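# Close the white door from inside until latched

## Task

From inside the room, push the white door closed so its latch catches and keeps it shut. Disturb nothing else, and finish with both grippers empty, released from the door and backed away. The robot must not topple or be left leaning, or the task fails. Over the final second after everything settles, neither arm, hand nor the lift may touch anything, and the base may not touch any movable object such as a box, cart, lid, drawer or loose part.

## Robot and tools

Robot: the LinearBot, an omnidirectional base with a column about 1.7 m high. A carriage rides the column (lift_m) and holds two identical six-joint arms with two-finger grippers. Arm bases sit about 0.57 m + lift_m above the floor, and the carriage extends about 0.15 m below them. A hand reaches up to 0.78 m from its shoulder but only about 0.38 m below its arm base. The hand is about 0.16 m long and 0.1 m wide (0.14 m open); the wrist camera sticks out 0.11 m to one side. Parked arm: joints 1-6 = 0, 0.05, 0.05, 1.45, 0, 0; parked, the robot is roughly 0.85 m wide by 0.65 m long.

Cameras: carriage_camera (fixed, facing forward, tilted about 20 degrees down), left_wrist_camera and right_wrist_camera (looking past the fingertips).

Frames: base frame has its origin on the floor below the base centre, x forward, y left, z up, in metres. left_hand and right_hand are reported in it as the point between the finger pads, with quat_wxyz giving hand orientation (hand z along the fingers, y the opening direction). The odometry frame is the base frame at scene start; base_odometry counts wheel rotation only, so slip shows up as travel; heading in rad, left positive, -3.142 to 3.142. Hand readings can be off, usually the real hand is lower, especially at long reach.

Tool move: one action plus optional cameras. base holds exactly one key, each a relative offset from where the base last measured itself: translate_m (forward +, -2 to 2 m), strafe_m (left +, -2 to 2 m) or rotate_rad (counter-clockwise +, -6.3 to 6.3 rad). joints is one flat object naming joints individually, each value an absolute target: lift_m 0 to 1 m; for each side X in left/right: X_joint1_rad -2.617 to 3.054 (yaw about vertical, 0 forward, + left), X_joint2_rad 0 to 3.141 (shoulder: 0 upper arm back and level, 1.57 upright, 3.14 forward and level), X_joint3_rad 0 to 3.141 (elbow, 0 folded, 3.14 straight), X_joint4_rad -1.57 to 1.57 (wrist pitch, + lifts fingertips), X_joint5_rad -1.57 to 1.57 (wrist yaw, + swings fingertips to the right, opposite to joint 1), X_joint6_rad -2.094 to 2.094 (roll about finger axis, + clockwise viewed from forearm), X_gripper_m 0 to 0.093 (pad gap in m). Tolerances for done: lift 0.004, joints 1-3 about 0.02-0.105, gripper 0.004. speeds caps top speed for that action only: translate_m and strafe_m 0.02-0.5 m/s, rotate_rad 0.05-1.57 rad/s, lift_m 0.08-0.25 m/s (defaults are the maxima). min_time_s (0.1-8 s) sets a minimum duration for arm and gripper motions, giving straighter, gentler paths. Actions last at most 15 s; base drives stop after 14 s (time_out). Joints left out may keep pushing toward earlier targets. cameras lists which images to return (all by default, [] for none). A move with no action just reports state and images. Unknown keys make a call invalid; out-of-range values get it refused, and a refusal or a stop cancels later motion calls in the same reply.

Tool wait: seconds 0 to 10, plus cameras; the robot keeps its last commands. zoom_image: camera and region [x0, y0, x1, y1] in pixels from the top-left, at most 504 by 504. read_manual: returns licence texts only. finished_scene: scene number; ends the scene irreversibly, and the goal must already hold.

Result lines: move says done, or the worst status. base_status/joint_status per motion: done (for the base, wheels turned as commanded even if slipping), off_target (stopped short, may still push), contact_stop or time_out (target dropped, holding in place), not_followed (arm targets withheld by the self-collision check when arms would come within millimetres of each other; fix by resending one arm its current readings with joint 1 swung well away, then the other in a later action), limit_stop_at_motor_heat. on_its_own reports uncommanded behaviour; "held at" is a target. motor_effort gives percent of maximum, peak in brackets; readings carry per-motor bias and noise. A falling lift effort while lowering means a hand is resting on something. Joint torques wrap at ±28 N m for joints 1-3. Motor temperatures per arm joint and gripper; MOTOR HOT appears at 75 °C and at 100 °C the arm goes limp for 30-60 s. Stretched or pushing arms heat up even while you think; park them to cool.

Caution: arms have no contact stop and keep pressing; drives only stop on wheel strain and ignore arm contact, so an arm can bend while the drive reports done. If pinned, back off about 0.2 m along the route you came. Avoid hard pushes and slamming the door, keep the carriage low and arms close when pushing to avoid tipping, never reverse under a table edge, never let the arms collide or press on each other. Grippers read a bit narrower than a gripped part; open well above the reading to release. The scene keeps running while you think. Finish with arms parked in free air and the base clear of movable objects.

Each tool is called after ">>>" as name([rows], argument=value, ...), one row to a line, values as JSON.

## Session

>>> move()

Scene clock: 0.00 s.
Joint torques (N m): no reading
Motor temperatures (°C): left_arm=[31 34 39 31 28 30 27] | right_arm=[32 35 36 31 30 29 31]
base_odometry: x=+0.000 y=+0.000 heading=+0.000
base_status: not commanded
joint_positions: lift_m=+0.300 left_joint1_rad=-0.003 left_joint2_rad=+0.052 left_joint3_rad=+0.038 left_joint4_rad=+1.430 left_joint5_rad=-0.033 left_joint6_rad=+0.031 left_gripper_m=+0.09396 right_joint1_rad=+0.000 right_joint2_rad=+0.035 right_joint3_rad=+0.040 right_joint4_rad=+1.434 right_joint5_rad=-0.028 right_joint6_rad=-0.032 right_gripper_m=+0.09396
joint_status: not commanded
motor_effort: lift_m=+18 drive_wheels=+1
left_hand: x=+0.2549 y=+0.3027 z=+1.3074 quat_wxyz=(+0.997, -0.015, +0.077, +0.015) (m; base frame)
right_hand: x=+0.2482 y=-0.2924 z=+1.3082 quat_wxyz=(+0.998, -0.015, +0.065, -0.015) (m; base frame)
pictures: carriage_camera, left_wrist_camera, right_wrist_camera
Images, in order (width x height): carriage_camera 672x504, left_wrist_camera 672x504, right_wrist_camera 672x504.

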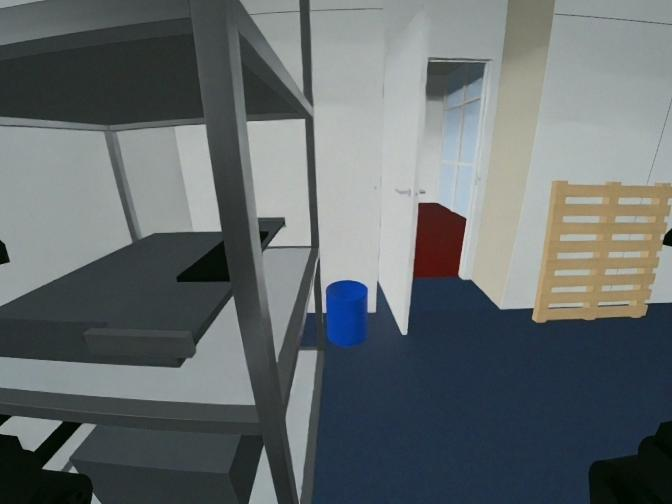

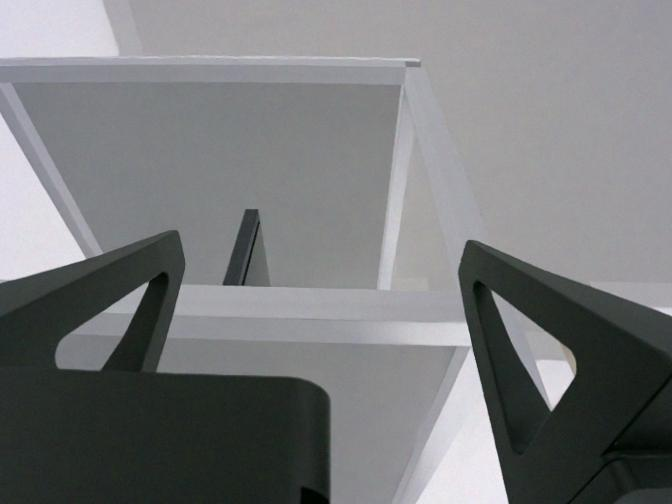

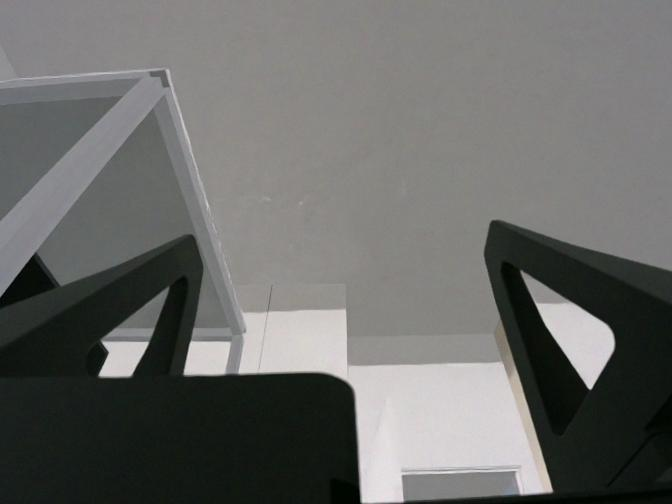

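>>> move(base={"strafe_m":-0.6}, joints={"lift_m":0.15,"left_gripper_m":0,"right_gripper_m":0}, cameras=["carriage_camera"])

>>> move(base={"translate_m":0.85}, speeds={"translate_m":0.35}, cameras=["carriage_camera"])

Scene clock: 34.93 s.
Joint torques (N m): left_arm=[-0.24 3.97 5.55 -0.09 0.09 0.05] | right_arm=[-0.17 3.84 5.98 -0.21 -0.05 -0.06]
Motor temperatures (°C): left_arm=[31 35 42 31 28 30 27] | right_arm=[32 36 37 31 30 29 31]
move: done
base_odometry: x=-0.001 y=-0.600 heading=-0.001
base_status: done
joint_positions: lift_m=+0.150 left_joint1_rad=-0.003 left_joint2_rad=+0.052 left_joint3_rad=+0.038 left_joint4_rad=+1.430 left_joint5_rad=-0.033 left_joint6_rad=+0.031 left_gripper_m=+0.00060 right_joint1_rad=+0.001 right_joint2_rad=+0.035 right_joint3_rad=+0.040 right_joint4_rad=+1.434 right_joint5_rad=-0.028 right_joint6_rad=-0.032 right_gripper_m=+0.00010
joint_status: all done
motor_effort: lift_m=+18(19) drive_wheels=-3(19)
left_hand: x=+0.2549 y=+0.3027 z=+1.1573 quat_wxyz=(+0.997, -0.015, +0.077, +0.015) (m; base frame)
right_hand: x=+0.2482 y=-0.2924 z=+1.1581 quat_wxyz=(+0.998, -0.015, +0.065, -0.015) (m; base frame)
pictures: carriage_camera
Images, in order (width x height): carriage_camera 672x504.

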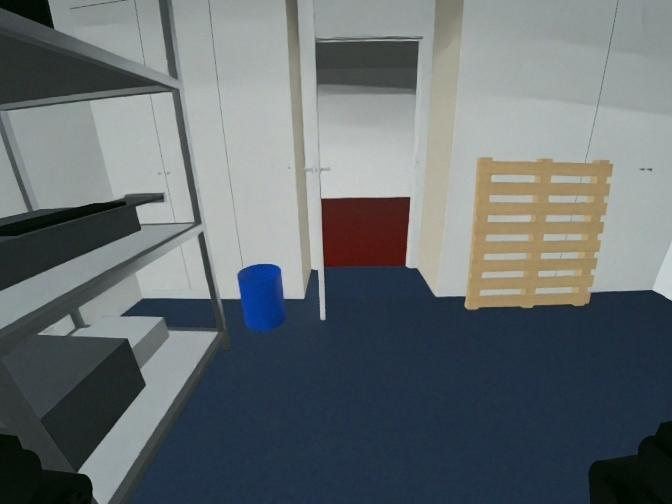

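Scene clock: 39.10 s.
Joint torques (N m): left_arm=[-0.16 3.95 5.72 -0.05 0.08 0.05] | right_arm=[-0.16 3.86 5.96 -0.18 -0.06 -0.05]
Motor temperatures (°C): left_arm=[31 35 42 31 28 30 27] | right_arm=[32 37 37 31 30 29 31]
move: done
base_odometry: x=+0.849 y=-0.601 heading=-0.001
base_status: done
joint_positions: lift_m=+0.150 left_joint1_rad=-0.003 left_joint2_rad=+0.052 left_joint3_rad=+0.038 left_joint4_rad=+1.430 left_joint5_rad=-0.033 left_joint6_rad=+0.031 left_gripper_m=+0.00060 right_joint1_rad=+0.001 right_joint2_rad=+0.035 right_joint3_rad=+0.040 right_joint4_rad=+1.434 right_joint5_rad=-0.028 right_joint6_rad=-0.032 right_gripper_m=+0.00010
joint_status: not commanded
motor_effort: lift_m=+19(19) drive_wheels=+0(14)
left_hand: x=+0.2549 y=+0.3027 z=+1.1573 quat_wxyz=(+0.997, -0.015, +0.077, +0.015) (m; base frame)
right_hand: x=+0.2482 y=-0.2924 z=+1.1581 quat_wxyz=(+0.998, -0.015, +0.065, -0.015) (m; base frame)
pictures: carriage_camera
Images, in order (width x height): carriage_camera 672x504.

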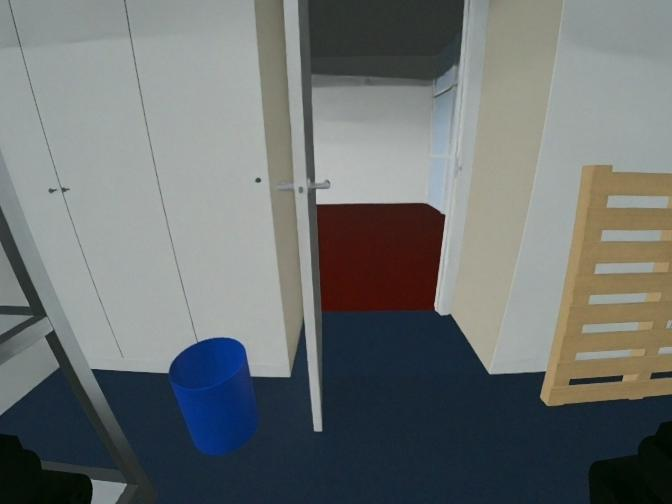

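>>> move(joints={"left_joint1_rad":0,"left_joint2_rad":1.9,"left_joint3_rad":1.9,"left_joint4_rad":0,"left_joint5_rad":0,"left_joint6_rad":0}, min_time_s=2, cameras=["carriage_camera"])

>>> move(base={"translate_m":0.42}, speeds={"translate_m":0.3})

Scene clock: 63.33 s.
Joint torques (N m): left_arm=[0.09 -10.76 9.47 1.84 0.3 -0.08] | right_arm=[-0.08 3.92 5.94 -0.2 -0.07 -0.05]
Motor temperatures (°C): left_arm=[31 35 43 31 28 30 27] | right_arm=[32 37 37 30 30 29 31]
move: done
base_odometry: x=+0.849 y=-0.601 heading=-0.001
base_status: not commanded
joint_positions: lift_m=+0.150 left_joint1_rad=-0.003 left_joint2_rad=+1.894 left_joint3_rad=+1.871 left_joint4_rad=+0.011 left_joint5_rad=-0.016 left_joint6_rad=+0.012 left_gripper_m=+0.00060 right_joint1_rad=+0.001 right_joint2_rad=+0.035 right_joint3_rad=+0.040 right_joint4_rad=+1.434 right_joint5_rad=-0.028 right_joint6_rad=-0.032 right_gripper_m=+0.00010
joint_status: all done
motor_effort: lift_m=+18(19) drive_wheels=-1(5)
left_hand: x=+0.8110 y=+0.2981 z=+1.1464 quat_wxyz=(+0.703, +0.000, +0.711, +0.009) (m; base frame)
right_hand: x=+0.2482 y=-0.2924 z=+1.1582 quat_wxyz=(+0.998, -0.015, +0.065, -0.015) (m; base frame)
pictures: carriage_camera
Images, in order (width x height): carriage_camera 672x504.

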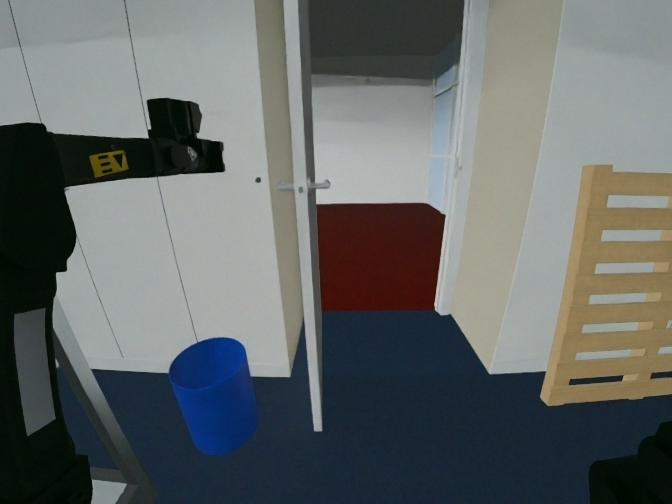

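Scene clock: 66.30 s.
Joint torques (N m): left_arm=[0.08 -9.69 9.17 2.25 0.29 -0.07] | right_arm=[-0.16 3.9 5.89 -0.18 -0.05 -0.05]
Motor temperatures (°C): left_arm=[31 36 44 32 28 30 28] | right_arm=[32 37 37 30 30 29 31]
move: done
base_odometry: x=+1.269 y=-0.602 heading=-0.001
base_status: done
joint_positions: lift_m=+0.150 left_joint1_rad=-0.003 left_joint2_rad=+1.883 left_joint3_rad=+1.874 left_joint4_rad=-0.030 left_joint5_rad=-0.015 left_joint6_rad=+0.012 left_gripper_m=+0.00060 right_joint1_rad=+0.001 right_joint2_rad=+0.035 right_joint3_rad=+0.040 right_joint4_rad=+1.433 right_joint5_rad=-0.028 right_joint6_rad=-0.032 right_gripper_m=+0.00010
joint_status: not commanded
motor_effort: lift_m=+18(19) drive_wheels=+5(13)
left_hand: x=+0.8074 y=+0.2980 z=+1.1434 quat_wxyz=(+0.693, +0.000, +0.721, +0.008) (m; base frame)
right_hand: x=+0.2484 y=-0.2924 z=+1.1582 quat_wxyz=(+0.998, -0.015, +0.066, -0.015) (m; base frame)
pictures: carriage_camera, left_wrist_camera, right_wrist_camera
Images, in order (width x height): carriage_camera 672x504, left_wrist_camera 672x504, right_wrist_camera 672x504.

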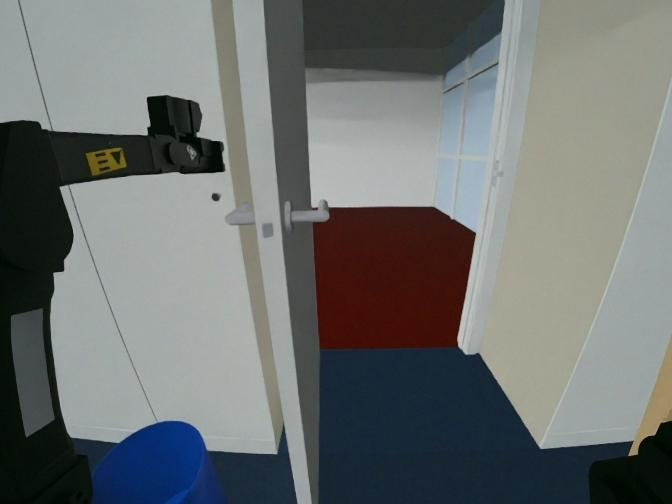

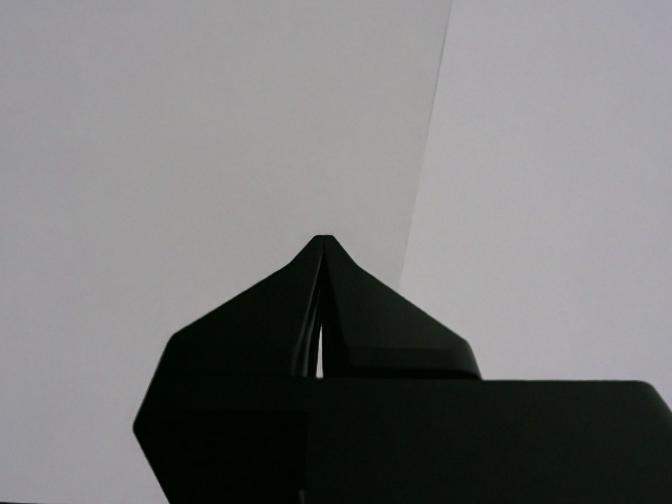

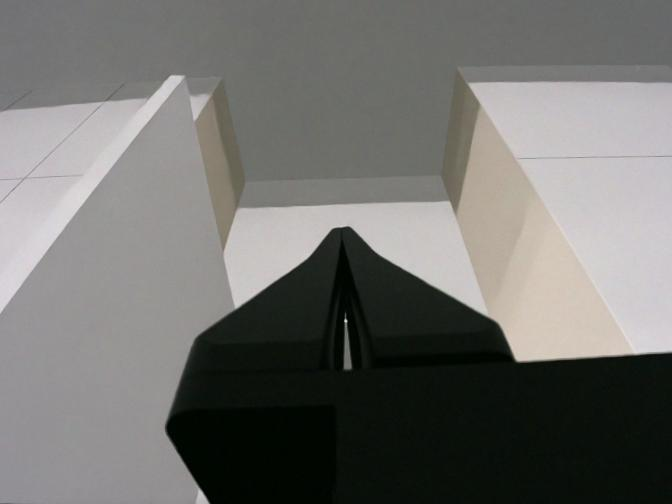

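>>> move(base={"translate_m":0.12}, speeds={"translate_m":0.2}, cameras=[])

>>> move(base={"strafe_m":-0.6}, speeds={"strafe_m":0.12}, cameras=["carriage_camera"])

Scene clock: 82.93 s.
Joint torques (N m): left_arm=[0.06 15.54 2.21 7.67 0.19 -0.07] | right_arm=[-0.2 3.85 5.93 -0.2 -0.05 -0.04]
Motor temperatures (°C): left_arm=[31 40 47 43 28 30 28] | right_arm=[31 37 37 30 30 29 31]
move: done
base_odometry: x=+1.389 y=-0.602 heading=-0.001
base_status: done
joint_positions: lift_m=+0.150 left_joint1_rad=-0.003 left_joint2_rad=+1.654 left_joint3_rad=+1.946 left_joint4_rad=-0.710 left_joint5_rad=-0.007 left_joint6_rad=+0.012 left_gripper_m=+0.00060 right_joint1_rad=+0.001 right_joint2_rad=+0.035 right_joint3_rad=+0.040 right_joint4_rad=+1.433 right_joint5_rad=-0.028 right_joint6_rad=-0.032 right_gripper_m=+0.00010
joint_status: not commanded
motor_effort: lift_m=+18(19) drive_wheels=+14(20)
left_hand: x=+0.6991 y=+0.2969 z=+1.1357 quat_wxyz=(+0.545, +0.004, +0.838, +0.005) (m; base frame)
right_hand: x=+0.2486 y=-0.2924 z=+1.1581 quat_wxyz=(+0.998, -0.015, +0.066, -0.015) (m; base frame)
pictures: none
No camera images: "cameras" was empty.

Scene clock: 88.70 s.
Joint torques (N m): left_arm=[0.2 -11.03 6.46 2.12 0.24 0.08] | right_arm=[-0.06 3.85 6 -0.18 -0.05 -0.04]
Motor temperatures (°C): left_arm=[31 40 46 49 30 30 28] | right_arm=[31 37 37 30 30 29 31]
move: done
base_odometry: x=+1.389 y=-1.202 heading=-0.001
base_status: done
joint_positions: lift_m=+0.150 left_joint1_rad=-0.005 left_joint2_rad=+1.896 left_joint3_rad=+1.905 left_joint4_rad=-0.021 left_joint5_rad=-0.012 left_joint6_rad=-0.003 left_gripper_m=+0.00053 right_joint1_rad=+0.001 right_joint2_rad=+0.035 right_joint3_rad=+0.040 right_joint4_rad=+1.433 right_joint5_rad=-0.028 right_joint6_rad=-0.032 right_gripper_m=+0.00010
joint_status: not commanded
motor_effort: lift_m=+18(18) drive_wheels=+1(25)
left_hand: x=+0.8098 y=+0.2961 z=+1.1536 quat_wxyz=(+0.703, -0.003, +0.711, +0.001) (m; base frame)
right_hand: x=+0.2486 y=-0.2924 z=+1.1582 quat_wxyz=(+0.998, -0.015, +0.066, -0.015) (m; base frame)
pictures: carriage_camera
Images, in order (width x height): carriage_camera 672x504.

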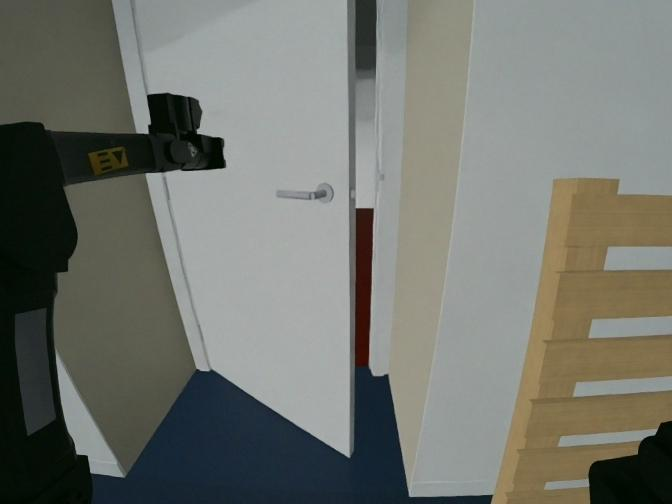

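>>> move(base={"strafe_m":-0.17}, speeds={"strafe_m":0.15}, cameras=[])

>>> move(base={"translate_m":0.3}, speeds={"translate_m":0.12}, cameras=["carriage_camera"])

Scene clock: 99.50 s.
Joint torques (N m): left_arm=[0.01 -10.89 6.49 2.13 0.24 0.07] | right_arm=[-0.18 3.85 6 -0.18 -0.06 -0.03]
Motor temperatures (°C): left_arm=[31 42 45 45 29 30 28] | right_arm=[31 37 37 30 30 29 31]
move: done
base_odometry: x=+1.389 y=-1.372 heading=-0.001
base_status: done
joint_positions: lift_m=+0.150 left_joint1_rad=-0.003 left_joint2_rad=+1.896 left_joint3_rad=+1.905 left_joint4_rad=-0.020 left_joint5_rad=-0.010 left_joint6_rad=-0.003 left_gripper_m=+0.00053 right_joint1_rad=+0.001 right_joint2_rad=+0.035 right_joint3_rad=+0.040 right_joint4_rad=+1.433 right_joint5_rad=-0.028 right_joint6_rad=-0.032 right_gripper_m=+0.00010
joint_status: not commanded
motor_effort: lift_m=+18(18) drive_wheels=+1(12)
left_hand: x=+0.8098 y=+0.2974 z=+1.1540 quat_wxyz=(+0.703, -0.004, +0.711, +0.002) (m; base frame)
right_hand: x=+0.2486 y=-0.2924 z=+1.1582 quat_wxyz=(+0.998, -0.015, +0.066, -0.015) (m; base frame)
pictures: none
No camera images: "cameras" was empty.

Scene clock: 101.70 s.
Joint torques (N m): left_arm=[-0.12 -11.28 6.75 2.05 0.25 0.06] | right_arm=[0.13 3.7 6.11 -0.15 -0.05 -0.06]
Motor temperatures (°C): left_arm=[31 42 45 44 29 30 28] | right_arm=[31 37 37 30 30 29 31]
move: contact_stop
base_odometry: x=+1.543 y=-1.372 heading=-0.004
base_status: translate_m contact_stop (by the wheels' count: +0.154 of +0.300)
joint_positions: lift_m=+0.150 left_joint1_rad=-0.001 left_joint2_rad=+1.899 left_joint3_rad=+1.902 left_joint4_rad=-0.009 left_joint5_rad=-0.014 left_joint6_rad=-0.003 left_gripper_m=+0.00053 right_joint1_rad=+0.000 right_joint2_rad=+0.037 right_joint3_rad=+0.039 right_joint4_rad=+1.431 right_joint5_rad=-0.028 right_joint6_rad=-0.032 right_gripper_m=+0.00009
joint_status: not commanded
motor_effort: lift_m=+18(18) drive_wheels=+18(88)
left_hand: x=+0.8109 y=+0.2987 z=+1.1536 quat_wxyz=(+0.705, -0.005, +0.709, +0.004) (m; base frame)
right_hand: x=+0.2498 y=-0.2923 z=+1.1580 quat_wxyz=(+0.997, -0.015, +0.068, -0.015) (m; base frame)
pictures: carriage_camera
Images, in order (width x height): carriage_camera 672x504.

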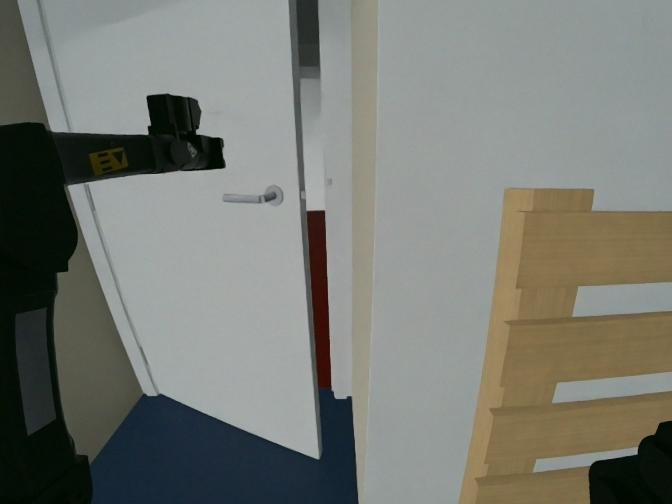

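>>> move(base={"translate_m":0.1}, speeds={"translate_m":0.08})

Scene clock: 107.83 s.
Joint torques (N m): left_arm=[0.03 -11.49 6.63 2.05 0.24 0.05] | right_arm=[-0.18 3.74 6.08 -0.18 -0.06 -0.05]
Motor temperatures (°C): left_arm=[31 43 45 44 29 30 28] | right_arm=[31 37 38 30 30 29 31]
move: contact_stop
base_odometry: x=+1.544 y=-1.372 heading=-0.006
base_status: translate_m contact_stop (by the wheels' count: +0.002 of +0.100)
joint_positions: lift_m=+0.150 left_joint1_rad=-0.001 left_joint2_rad=+1.900 left_joint3_rad=+1.902 left_joint4_rad=-0.008 left_joint5_rad=-0.014 left_joint6_rad=-0.003 left_gripper_m=+0.00053 right_joint1_rad=+0.000 right_joint2_rad=+0.037 right_joint3_rad=+0.039 right_joint4_rad=+1.433 right_joint5_rad=-0.028 right_joint6_rad=-0.032 right_gripper_m=+0.00009
joint_status: not commanded
motor_effort: lift_m=+18(18) drive_wheels=+14(70)
left_hand: x=+0.8114 y=+0.2987 z=+1.1526 quat_wxyz=(+0.705, -0.005, +0.709, +0.003) (m; base frame)
right_hand: x=+0.2493 y=-0.2923 z=+1.1580 quat_wxyz=(+0.997, -0.015, +0.067, -0.015) (m; base frame)
pictures: carriage_camera, left_wrist_camera, right_wrist_camera
Images, in order (width x height): carriage_camera 672x504, left_wrist_camera 672x504, right_wrist_camera 672x504.

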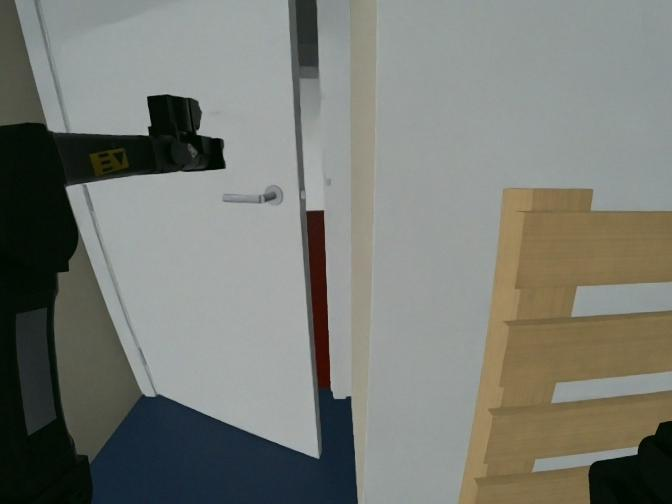

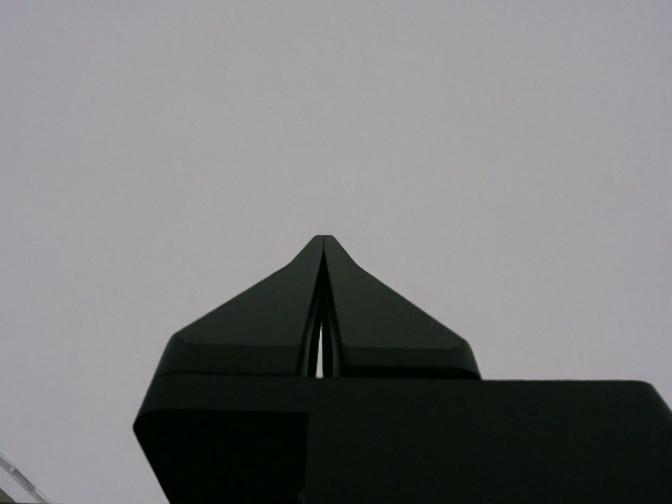

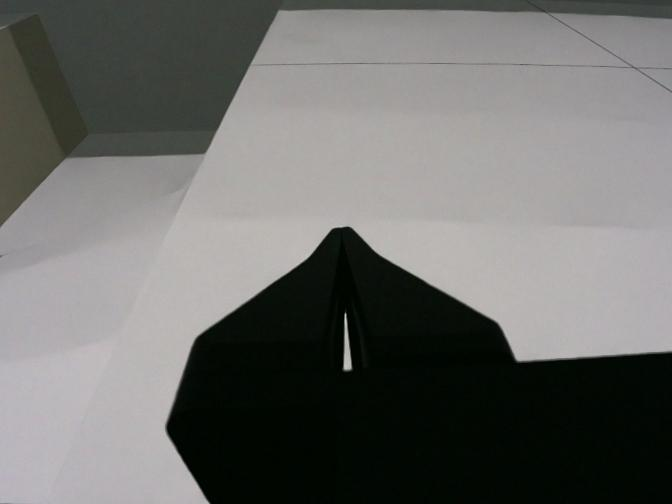

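>>> move(base={"translate_m":-0.15}, speeds={"translate_m":0.2}, cameras=[])

>>> move(base={"strafe_m":0.17}, joints={"lift_m":0.28,"left_joint1_rad":-0.4,"left_joint2_rad":2.6,"left_joint3_rad":2.6,"left_joint4_rad":0}, min_time_s=2, speeds={"strafe_m":0.15}, cameras=["carriage_camera"])

>>> move(base={"translate_m":0.2}, speeds={"translate_m":0.12}, cameras=["carriage_camera"])

Scene clock: 134.40 s.
Joint torques (N m): left_arm=[0.03 -11.45 6.93 2.01 0.27 0.09] | right_arm=[-0.08 3.7 6.05 -0.17 -0.06 -0.04]
Motor temperatures (°C): left_arm=[31 47 46 45 28 30 28] | right_arm=[31 36 38 30 30 29 31]
move: done
base_odometry: x=+1.394 y=-1.371 heading=-0.006
base_status: done
joint_positions: lift_m=+0.150 left_joint1_rad=-0.001 left_joint2_rad=+1.900 left_joint3_rad=+1.902 left_joint4_rad=-0.007 left_joint5_rad=-0.014 left_joint6_rad=-0.003 left_gripper_m=+0.00053 right_joint1_rad=+0.000 right_joint2_rad=+0.037 right_joint3_rad=+0.039 right_joint4_rad=+1.433 right_joint5_rad=-0.028 right_joint6_rad=-0.032 right_gripper_m=+0.00009
joint_status: not commanded
motor_effort: lift_m=+18(18) drive_wheels=+7(12)
left_hand: x=+0.8114 y=+0.2987 z=+1.1528 quat_wxyz=(+0.705, -0.005, +0.709, +0.003) (m; base frame)
right_hand: x=+0.2493 y=-0.2923 z=+1.1580 quat_wxyz=(+0.997, -0.015, +0.067, -0.015) (m; base frame)
pictures: none
No camera images: "cameras" was empty.

Scene clock: 136.70 s.
Joint torques (N m): left_arm=[-0.27 -15.41 9.51 1.98 0.23 0.09] | right_arm=[-0.06 3.73 6.02 -0.19 -0.04 -0.04]
Motor temperatures (°C): left_arm=[31 47 46 45 28 30 28] | right_arm=[31 36 38 30 30 29 31]
move: done
base_odometry: x=+1.395 y=-1.201 heading=-0.005
base_status: done
joint_positions: lift_m=+0.280 left_joint1_rad=-0.401 left_joint2_rad=+2.587 left_joint3_rad=+2.571 left_joint4_rad=-0.004 left_joint5_rad=-0.012 left_joint6_rad=-0.003 left_gripper_m=+0.00053 right_joint1_rad=+0.000 right_joint2_rad=+0.037 right_joint3_rad=+0.039 right_joint4_rad=+1.433 right_joint5_rad=-0.028 right_joint6_rad=-0.032 right_gripper_m=+0.00009
joint_status: all done
motor_effort: lift_m=+17(22) drive_wheels=+4(10)
left_hand: x=+0.8938 y=+0.0118 z=+1.1644 quat_wxyz=(+0.687, +0.137, +0.701, -0.136) (m; base frame)
right_hand: x=+0.2493 y=-0.2923 z=+1.2881 quat_wxyz=(+0.997, -0.015, +0.067, -0.015) (m; base frame)
pictures: carriage_camera
Images, in order (width x height): carriage_camera 672x504.

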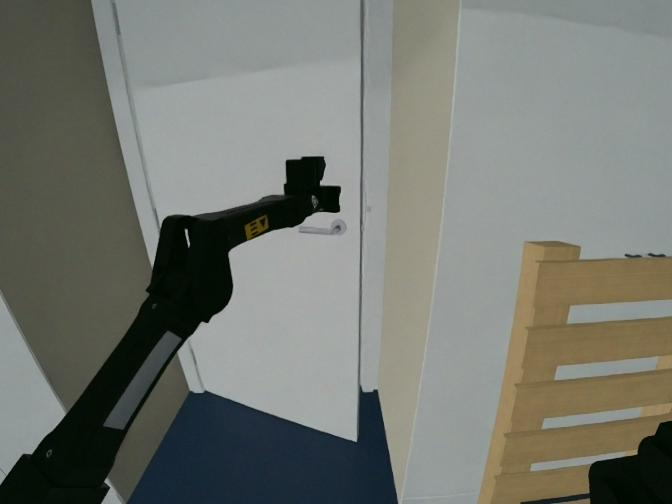

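Scene clock: 139.13 s.
Joint torques (N m): left_arm=[-0.14 -15.47 8.54 2.02 0.18 0.08] | right_arm=[-0.14 3.62 6.05 -0.17 -0.05 -0.03]
Motor temperatures (°C): left_arm=[31 48 47 45 28 30 28] | right_arm=[31 36 38 30 30 29 31]
move: done
base_odometry: x=+1.595 y=-1.202 heading=-0.005
base_status: done
joint_positions: lift_m=+0.280 left_joint1_rad=-0.400 left_joint2_rad=+2.590 left_joint3_rad=+2.580 left_joint4_rad=-0.003 left_joint5_rad=-0.005 left_joint6_rad=-0.003 left_gripper_m=+0.00053 right_joint1_rad=+0.000 right_joint2_rad=+0.037 right_joint3_rad=+0.039 right_joint4_rad=+1.433 right_joint5_rad=-0.029 right_joint6_rad=-0.032 right_gripper_m=+0.00009
joint_status: not commanded
motor_effort: lift_m=+18(18) drive_wheels=-2(13)
left_hand: x=+0.8935 y=+0.0109 z=+1.1671 quat_wxyz=(+0.689, +0.139, +0.698, -0.139) (m; base frame)
right_hand: x=+0.2492 y=-0.2923 z=+1.2881 quat_wxyz=(+0.998, -0.015, +0.067, -0.015) (m; base frame)
pictures: carriage_camera
Images, in order (width x height): carriage_camera 672x504.

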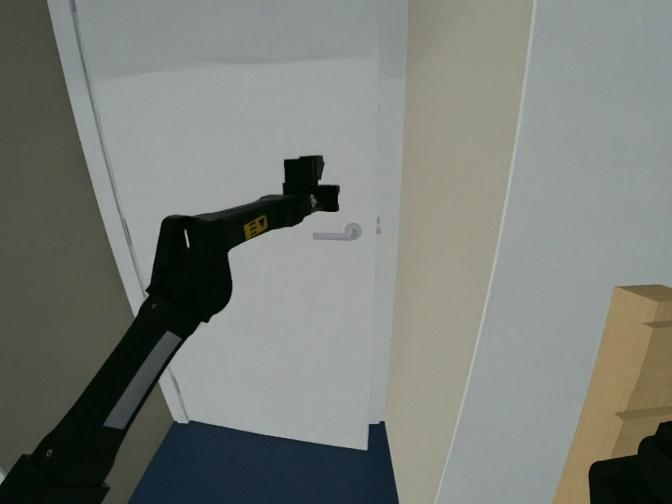

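>>> move(base={"translate_m":0.13}, speeds={"translate_m":0.12})

Scene clock: 145.03 s.
Joint torques (N m): left_arm=[-0.38 -16.64 8.24 2.01 0.1 0.08] | right_arm=[-0.12 3.62 6.16 -0.18 -0.06 -0.02]
Motor temperatures (°C): left_arm=[31 51 47 45 28 30 28] | right_arm=[31 36 38 30 30 29 31]
move: contact_stop
base_odometry: x=+1.683 y=-1.202 heading=-0.002
base_status: translate_m contact_stop (by the wheels' count: +0.088 of +0.130)
joint_positions: lift_m=+0.280 left_joint1_rad=-0.397 left_joint2_rad=+2.600 left_joint3_rad=+2.585 left_joint4_rad=-0.007 left_joint5_rad=+0.003 left_joint6_rad=-0.003 left_gripper_m=+0.00053 right_joint1_rad=+0.000 right_joint2_rad=+0.037 right_joint3_rad=+0.038 right_joint4_rad=+1.432 right_joint5_rad=-0.027 right_joint6_rad=-0.033 right_gripper_m=+0.00009
joint_status: not commanded
motor_effort: lift_m=+18(22) drive_wheels=+28(86)
left_hand: x=+0.8954 y=+0.0113 z=+1.1616 quat_wxyz=(+0.685, +0.141, +0.700, -0.140) (m; base frame)
right_hand: x=+0.2500 y=-0.2924 z=+1.2878 quat_wxyz=(+0.997, -0.015, +0.068, -0.015) (m; base frame)
pictures: carriage_camera, left_wrist_camera, right_wrist_camera
Images, in order (width x height): carriage_camera 672x504, left_wrist_camera 672x504, right_wrist_camera 672x504.

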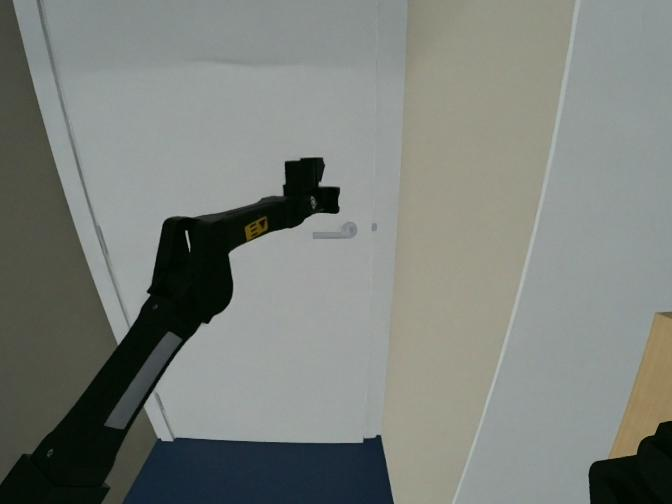

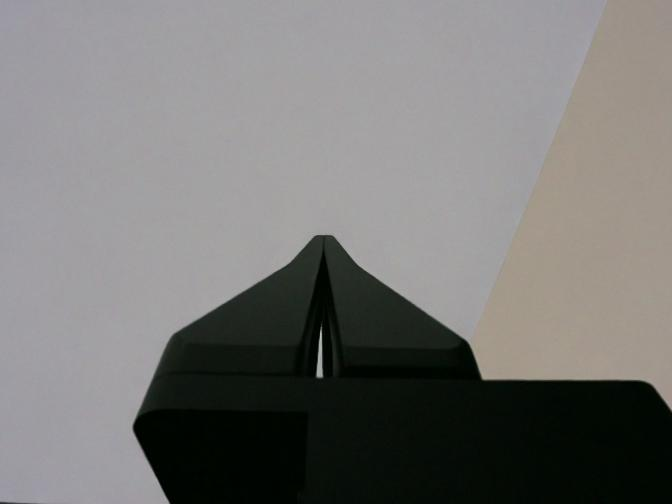

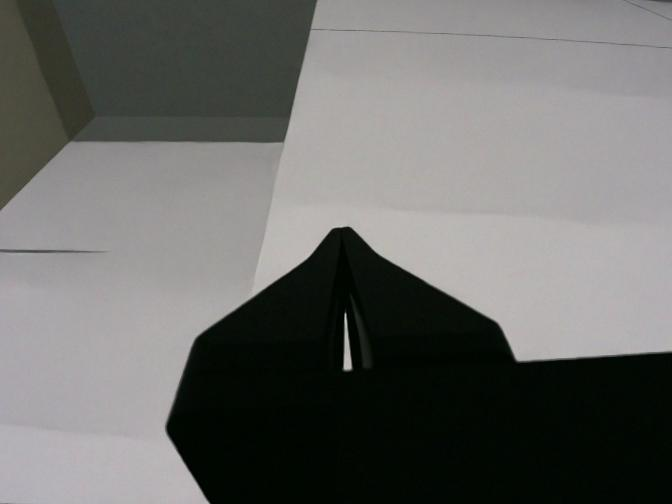

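>>> zoom_image(camera="carriage_camera", region=[300, 160, 440, 300])

>>> zoom_image(camera="carriage_camera", region=[320, 380, 420, 460])

Scaled by 3.600 from the camera's 672x504 image, which has a finer 960x720 frame.

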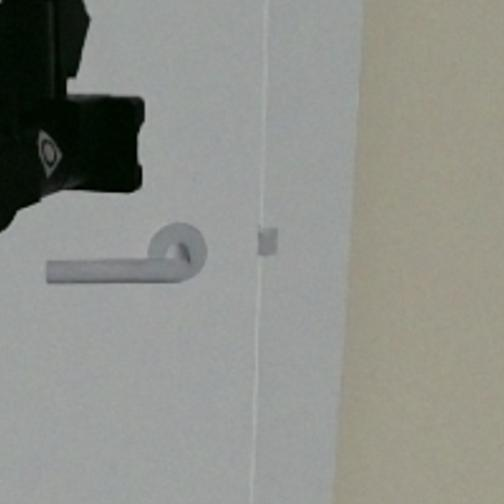

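Scaled by 5.040 from the camera's 672x504 image, which has a finer 960x720 frame.

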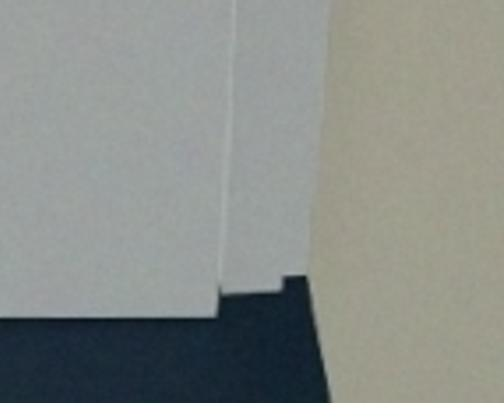

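>>> move(base={"translate_m":0.06}, speeds={"translate_m":0.2}, cameras=["carriage_camera"])

>>> zoom_image(camera="carriage_camera", region=[320, 380, 420, 460])

Scene clock: 158.63 s.
Joint torques (N m): left_arm=[-0.49 -16.9 8.24 2.04 0.07 0.09] | right_arm=[-0.02 3.66 6.19 -0.18 -0.05 -0.03]
Motor temperatures (°C): left_arm=[31 53 49 46 28 30 28] | right_arm=[31 36 38 30 29 29 31]
move: contact_stop
base_odometry: x=+1.689 y=-1.202 heading=+0.004
base_status: translate_m contact_stop (by the wheels' count: +0.006 of +0.060)
joint_positions: lift_m=+0.280 left_joint1_rad=-0.397 left_joint2_rad=+2.601 left_joint3_rad=+2.585 left_joint4_rad=-0.006 left_joint5_rad=+0.003 left_joint6_rad=-0.003 left_gripper_m=+0.00053 right_joint1_rad=+0.000 right_joint2_rad=+0.037 right_joint3_rad=+0.038 right_joint4_rad=+1.433 right_joint5_rad=-0.027 right_joint6_rad=-0.033 right_gripper_m=+0.00009
joint_status: not commanded
motor_effort: lift_m=+17(21) drive_wheels=+26(49)
left_hand: x=+0.8957 y=+0.0115 z=+1.1610 quat_wxyz=(+0.685, +0.141, +0.701, -0.140) (m; base frame)
right_hand: x=+0.2499 y=-0.2924 z=+1.2879 quat_wxyz=(+0.997, -0.015, +0.068, -0.015) (m; base frame)
pictures: carriage_camera
Images, in order (width x height): carriage_camera 672x504.

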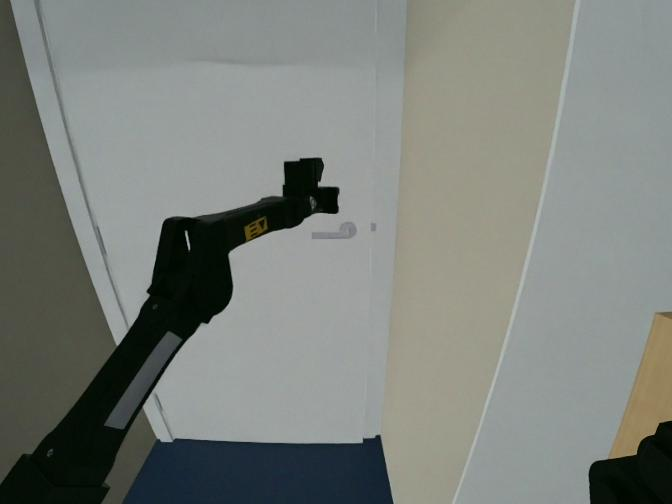

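Scaled by 5.040 from the camera's 672x504 image, which has a finer 960x720 frame.

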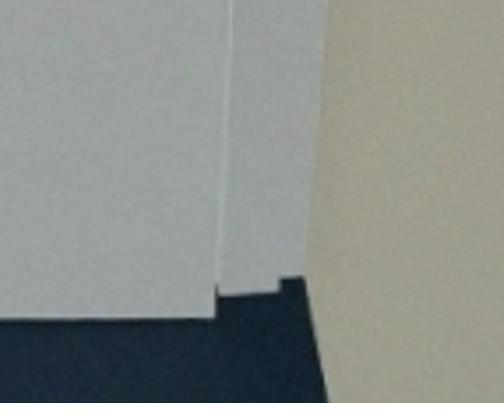

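>>> move(joints={"left_joint2_rad":2.85,"left_joint3_rad":2.95,"left_joint4_rad":-0.1}, min_time_s=2.5, cameras=["carriage_camera"])

>>> zoom_image(camera="carriage_camera", region=[320, 380, 420, 460])

Scene clock: 182.33 s.
Joint torques (N m): left_arm=[-0.47 -15.88 9.36 1.88 0.07 0.08] | right_arm=[-0.1 3.63 6.17 -0.17 -0.06 -0.03]
Motor temperatures (°C): left_arm=[31 62 50 47 28 30 28] | right_arm=[31 36 39 29 29 29 31]
move: done
base_odometry: x=+1.689 y=-1.202 heading=+0.004
base_status: not commanded
joint_positions: lift_m=+0.280 left_joint1_rad=-0.397 left_joint2_rad=+2.834 left_joint3_rad=+2.921 left_joint4_rad=-0.091 left_joint5_rad=+0.003 left_joint6_rad=-0.003 left_gripper_m=+0.00053 right_joint1_rad=+0.000 right_joint2_rad=+0.037 right_joint3_rad=+0.038 right_joint4_rad=+1.433 right_joint5_rad=-0.027 right_joint6_rad=-0.033 right_gripper_m=+0.00009
joint_status: all done
motor_effort: lift_m=+17(17) drive_wheels=+26(28)
left_hand: x=+0.9125 y=+0.0045 z=+1.1345 quat_wxyz=(+0.691, +0.140, +0.695, -0.141) (m; base frame)
right_hand: x=+0.2499 y=-0.2924 z=+1.2879 quat_wxyz=(+0.997, -0.015, +0.068, -0.015) (m; base frame)
pictures: carriage_camera
Images, in order (width x height): carriage_camera 672x504.

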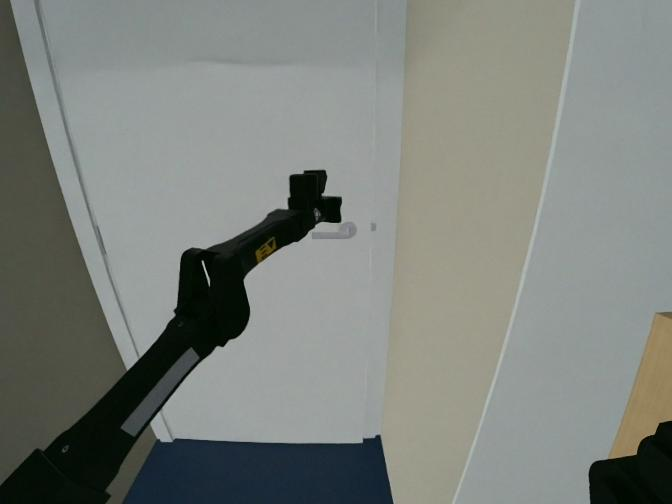

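Scaled by 5.040 from the camera's 672x504 image, which has a finer 960x720 frame.

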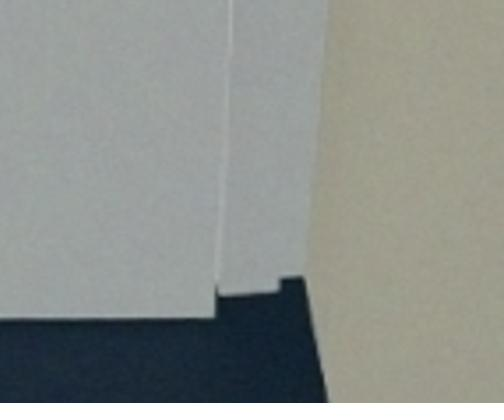

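>>> move(base={"translate_m":-0.35}, speeds={"translate_m":0.2}, cameras=["carriage_camera"])

>>> move(base={"strafe_m":0.25}, joints={"lift_m":0.2,"left_joint1_rad":0,"left_joint2_rad":0.05,"left_joint3_rad":0.05,"left_joint4_rad":1.45,"right_joint1_rad":0.05,"right_joint2_rad":2.2,"right_joint3_rad":2.2,"right_joint4_rad":0,"right_joint5_rad":0,"right_joint6_rad":0}, min_time_s=3, speeds={"strafe_m":0.2}, cameras=["carriage_camera"])

Scene clock: 205.10 s.
Joint torques (N m): left_arm=[-0.29 -16.49 9.1 1.98 0.06 0.1] | right_arm=[-0.18 3.62 6.24 -0.15 -0.07 -0.04]
Motor temperatures (°C): left_arm=[31 60 51 47 28 30 28] | right_arm=[31 36 39 29 29 29 31]
move: done
base_odometry: x=+1.339 y=-1.203 heading=+0.003
base_status: done
joint_positions: lift_m=+0.280 left_joint1_rad=-0.398 left_joint2_rad=+2.840 left_joint3_rad=+2.925 left_joint4_rad=-0.100 left_joint5_rad=+0.003 left_joint6_rad=-0.003 left_gripper_m=+0.00053 right_joint1_rad=+0.001 right_joint2_rad=+0.037 right_joint3_rad=+0.038 right_joint4_rad=+1.430 right_joint5_rad=-0.028 right_joint6_rad=-0.033 right_gripper_m=+0.00009
joint_status: not commanded
motor_effort: lift_m=+17(17) drive_wheels=-1(20)
left_hand: x=+0.9126 y=+0.0032 z=+1.1300 quat_wxyz=(+0.688, +0.141, +0.698, -0.141) (m; base frame)
right_hand: x=+0.2504 y=-0.2923 z=+1.2877 quat_wxyz=(+0.997, -0.015, +0.069, -0.015) (m; base frame)
pictures: carriage_camera
Images, in order (width x height): carriage_camera 672x504.

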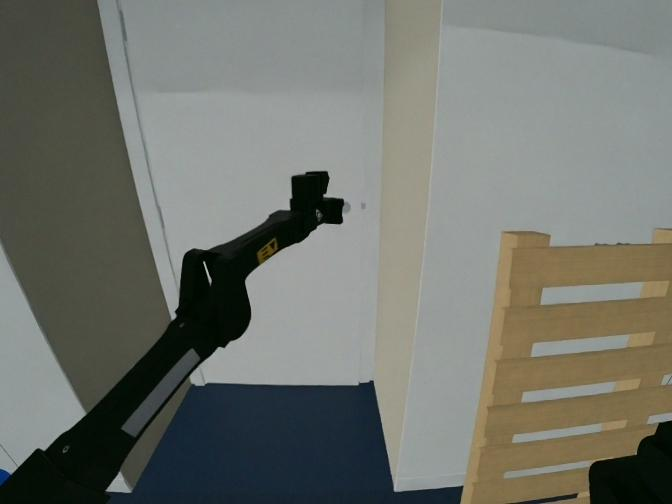

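Scene clock: 208.43 s.
Joint torques (N m): left_arm=[0.43 3.17 4.6 0.04 0.07 0.07] | right_arm=[0.58 -11.54 10.63 2.12 0.03 0.05]
Motor temperatures (°C): left_arm=[31 60 50 47 28 30 28] | right_arm=[31 36 39 30 29 29 31]
move: done
base_odometry: x=+1.338 y=-0.953 heading=+0.004
base_status: done
joint_positions: lift_m=+0.200 left_joint1_rad=-0.006 left_joint2_rad=+0.058 left_joint3_rad=+0.057 left_joint4_rad=+1.434 left_joint5_rad=+0.003 left_joint6_rad=-0.003 left_gripper_m=+0.00053 right_joint1_rad=+0.043 right_joint2_rad=+2.184 right_joint3_rad=+2.171 right_joint4_rad=+0.011 right_joint5_rad=-0.013 right_joint6_rad=-0.008 right_gripper_m=+0.00009
joint_status: all done
motor_effort: lift_m=+18(19) drive_wheels=+0(11)
left_hand: x=+0.2504 y=+0.2964 z=+1.2127 quat_wxyz=(+0.998, +0.002, +0.069, -0.004) (m; base frame)
right_hand: x=+0.8780 y=-0.2664 z=+1.1663 quat_wxyz=(+0.706, -0.023, +0.708, +0.017) (m; base frame)
pictures: carriage_camera
Images, in order (width x height): carriage_camera 672x504.

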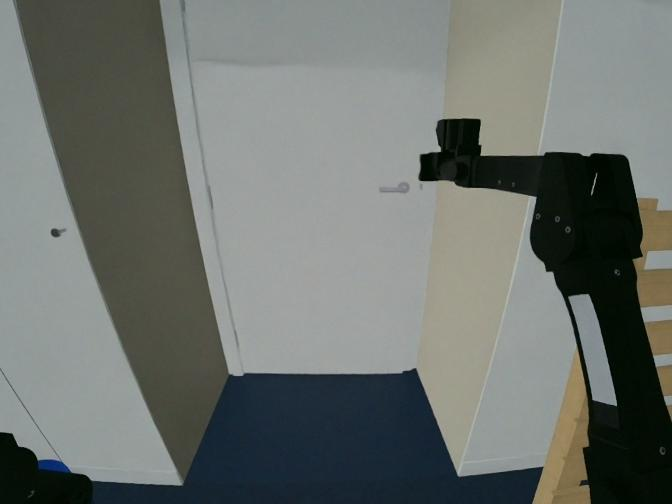

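>>> zoom_image(camera="carriage_camera", region=[370, 150, 470, 230])

>>> zoom_image(camera="carriage_camera", region=[370, 330, 450, 390])

>>> zoom_image(camera="carriage_camera", region=[200, 320, 280, 390])

Scaled by 5.040 from the camera's 672x504 image, which has a finer 960x720 frame.

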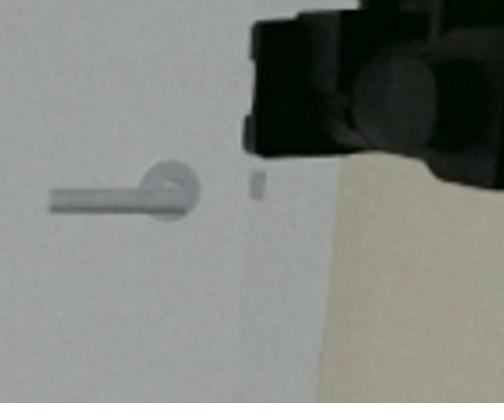

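Scaled by 6.300 from the camera's 672x504 image, which has a finer 960x720 frame.

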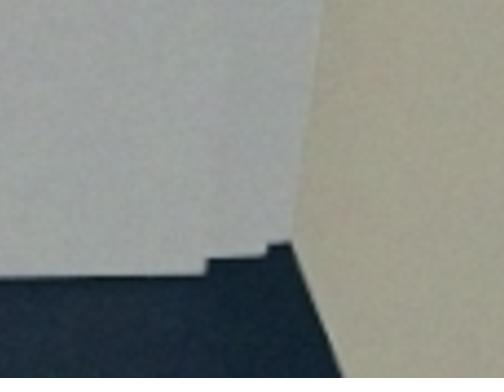

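Scaled by 6.300 from the camera's 672x504 image, which has a finer 960x720 frame.

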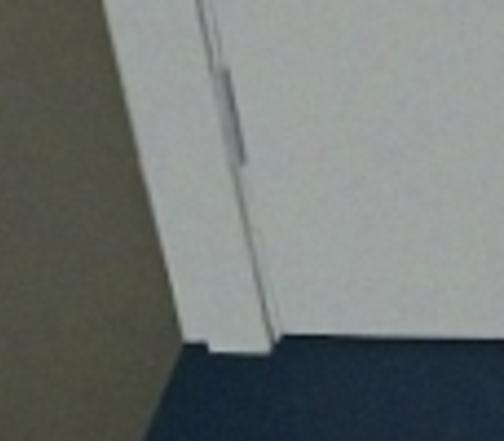

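>>> move(base={"strafe_m":0.05}, joints={"right_joint1_rad":0.08,"right_joint2_rad":2.6,"right_joint3_rad":2.6,"lift_m":0.28}, min_time_s=1.5, cameras=[])

>>> move(base={"translate_m":0.5}, speeds={"translate_m":0.15}, cameras=["carriage_camera","right_wrist_camera"])

>>> zoom_image(camera="carriage_camera", region=[370, 380, 470, 480])

Scene clock: 229.77 s.
Joint torques (N m): left_arm=[0.24 3.47 4.98 0.04 0.09 0.07] | right_arm=[0.66 -13.71 10.74 2.26 0.01 0.06]
Motor temperatures (°C): left_arm=[31 50 47 41 28 30 28] | right_arm=[31 44 40 34 29 29 31]
move: done
base_odometry: x=+1.338 y=-0.903 heading=+0.004
base_status: done
joint_positions: lift_m=+0.280 left_joint1_rad=-0.005 left_joint2_rad=+0.054 left_joint3_rad=+0.052 left_joint4_rad=+1.438 left_joint5_rad=+0.003 left_joint6_rad=-0.003 left_gripper_m=+0.00053 right_joint1_rad=+0.072 right_joint2_rad=+2.580 right_joint3_rad=+2.570 right_joint4_rad=-0.002 right_joint5_rad=-0.009 right_joint6_rad=-0.007 right_gripper_m=+0.00009
joint_status: all done
motor_effort: lift_m=+17(22) drive_wheels=+0(11)
left_hand: x=+0.2495 y=+0.2964 z=+1.2916 quat_wxyz=(+0.998, +0.002, +0.067, -0.004) (m; base frame)
right_hand: x=+0.9480 y=-0.2425 z=+1.1694 quat_wxyz=(+0.702, -0.031, +0.711, +0.026) (m; base frame)
pictures: none
No camera images: "cameras" was empty.

Scene clock: 234.13 s.
Joint torques (N m): left_arm=[0.27 3.6 5.01 -0.14 0.07 0.1] | right_arm=[-1.99 6.35 1.94 7.68 0.28 0.1]
Motor temperatures (°C): left_arm=[31 49 46 41 28 30 28] | right_arm=[31 45 41 41 29 29 31]
move: done
base_odometry: x=+1.837 y=-0.901 heading=+0.003
base_status: done
joint_positions: lift_m=+0.280 left_joint1_rad=-0.005 left_joint2_rad=+0.053 left_joint3_rad=+0.049 left_joint4_rad=+1.451 left_joint5_rad=+0.003 left_joint6_rad=-0.003 left_gripper_m=+0.00053 right_joint1_rad=+0.100 right_joint2_rad=+2.377 right_joint3_rad=+2.651 right_joint4_rad=-1.106 right_joint5_rad=-0.040 right_joint6_rad=-0.013 right_gripper_m=+0.00008
joint_status: not commanded
motor_effort: lift_m=+18(20) drive_wheels=+16(29)
left_hand: x=+0.2469 y=+0.2965 z=+1.2911 quat_wxyz=(+0.998, +0.001, +0.062, -0.004) (m; base frame)
right_hand: x=+0.8071 y=-0.2310 z=+1.0988 quat_wxyz=(+0.359, -0.060, +0.931, +0.034) (m; base frame)
pictures: carriage_camera, right_wrist_camera
Images, in order (width x height): carriage_camera 672x504, right_wrist_camera 672x504.

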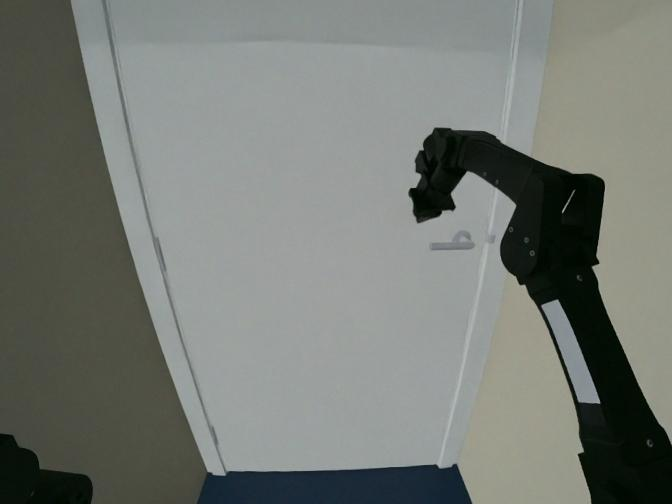

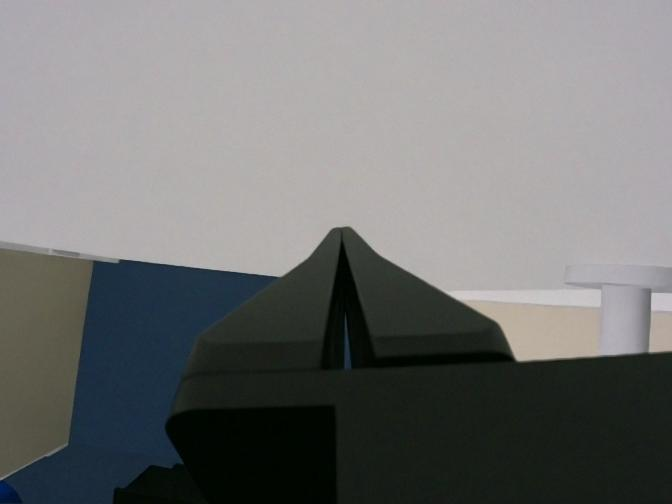

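Scaled by 5.040 from the camera's 672x504 image, which has a finer 960x720 frame.

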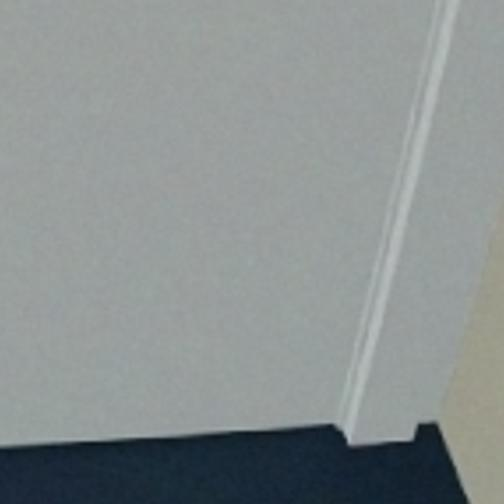

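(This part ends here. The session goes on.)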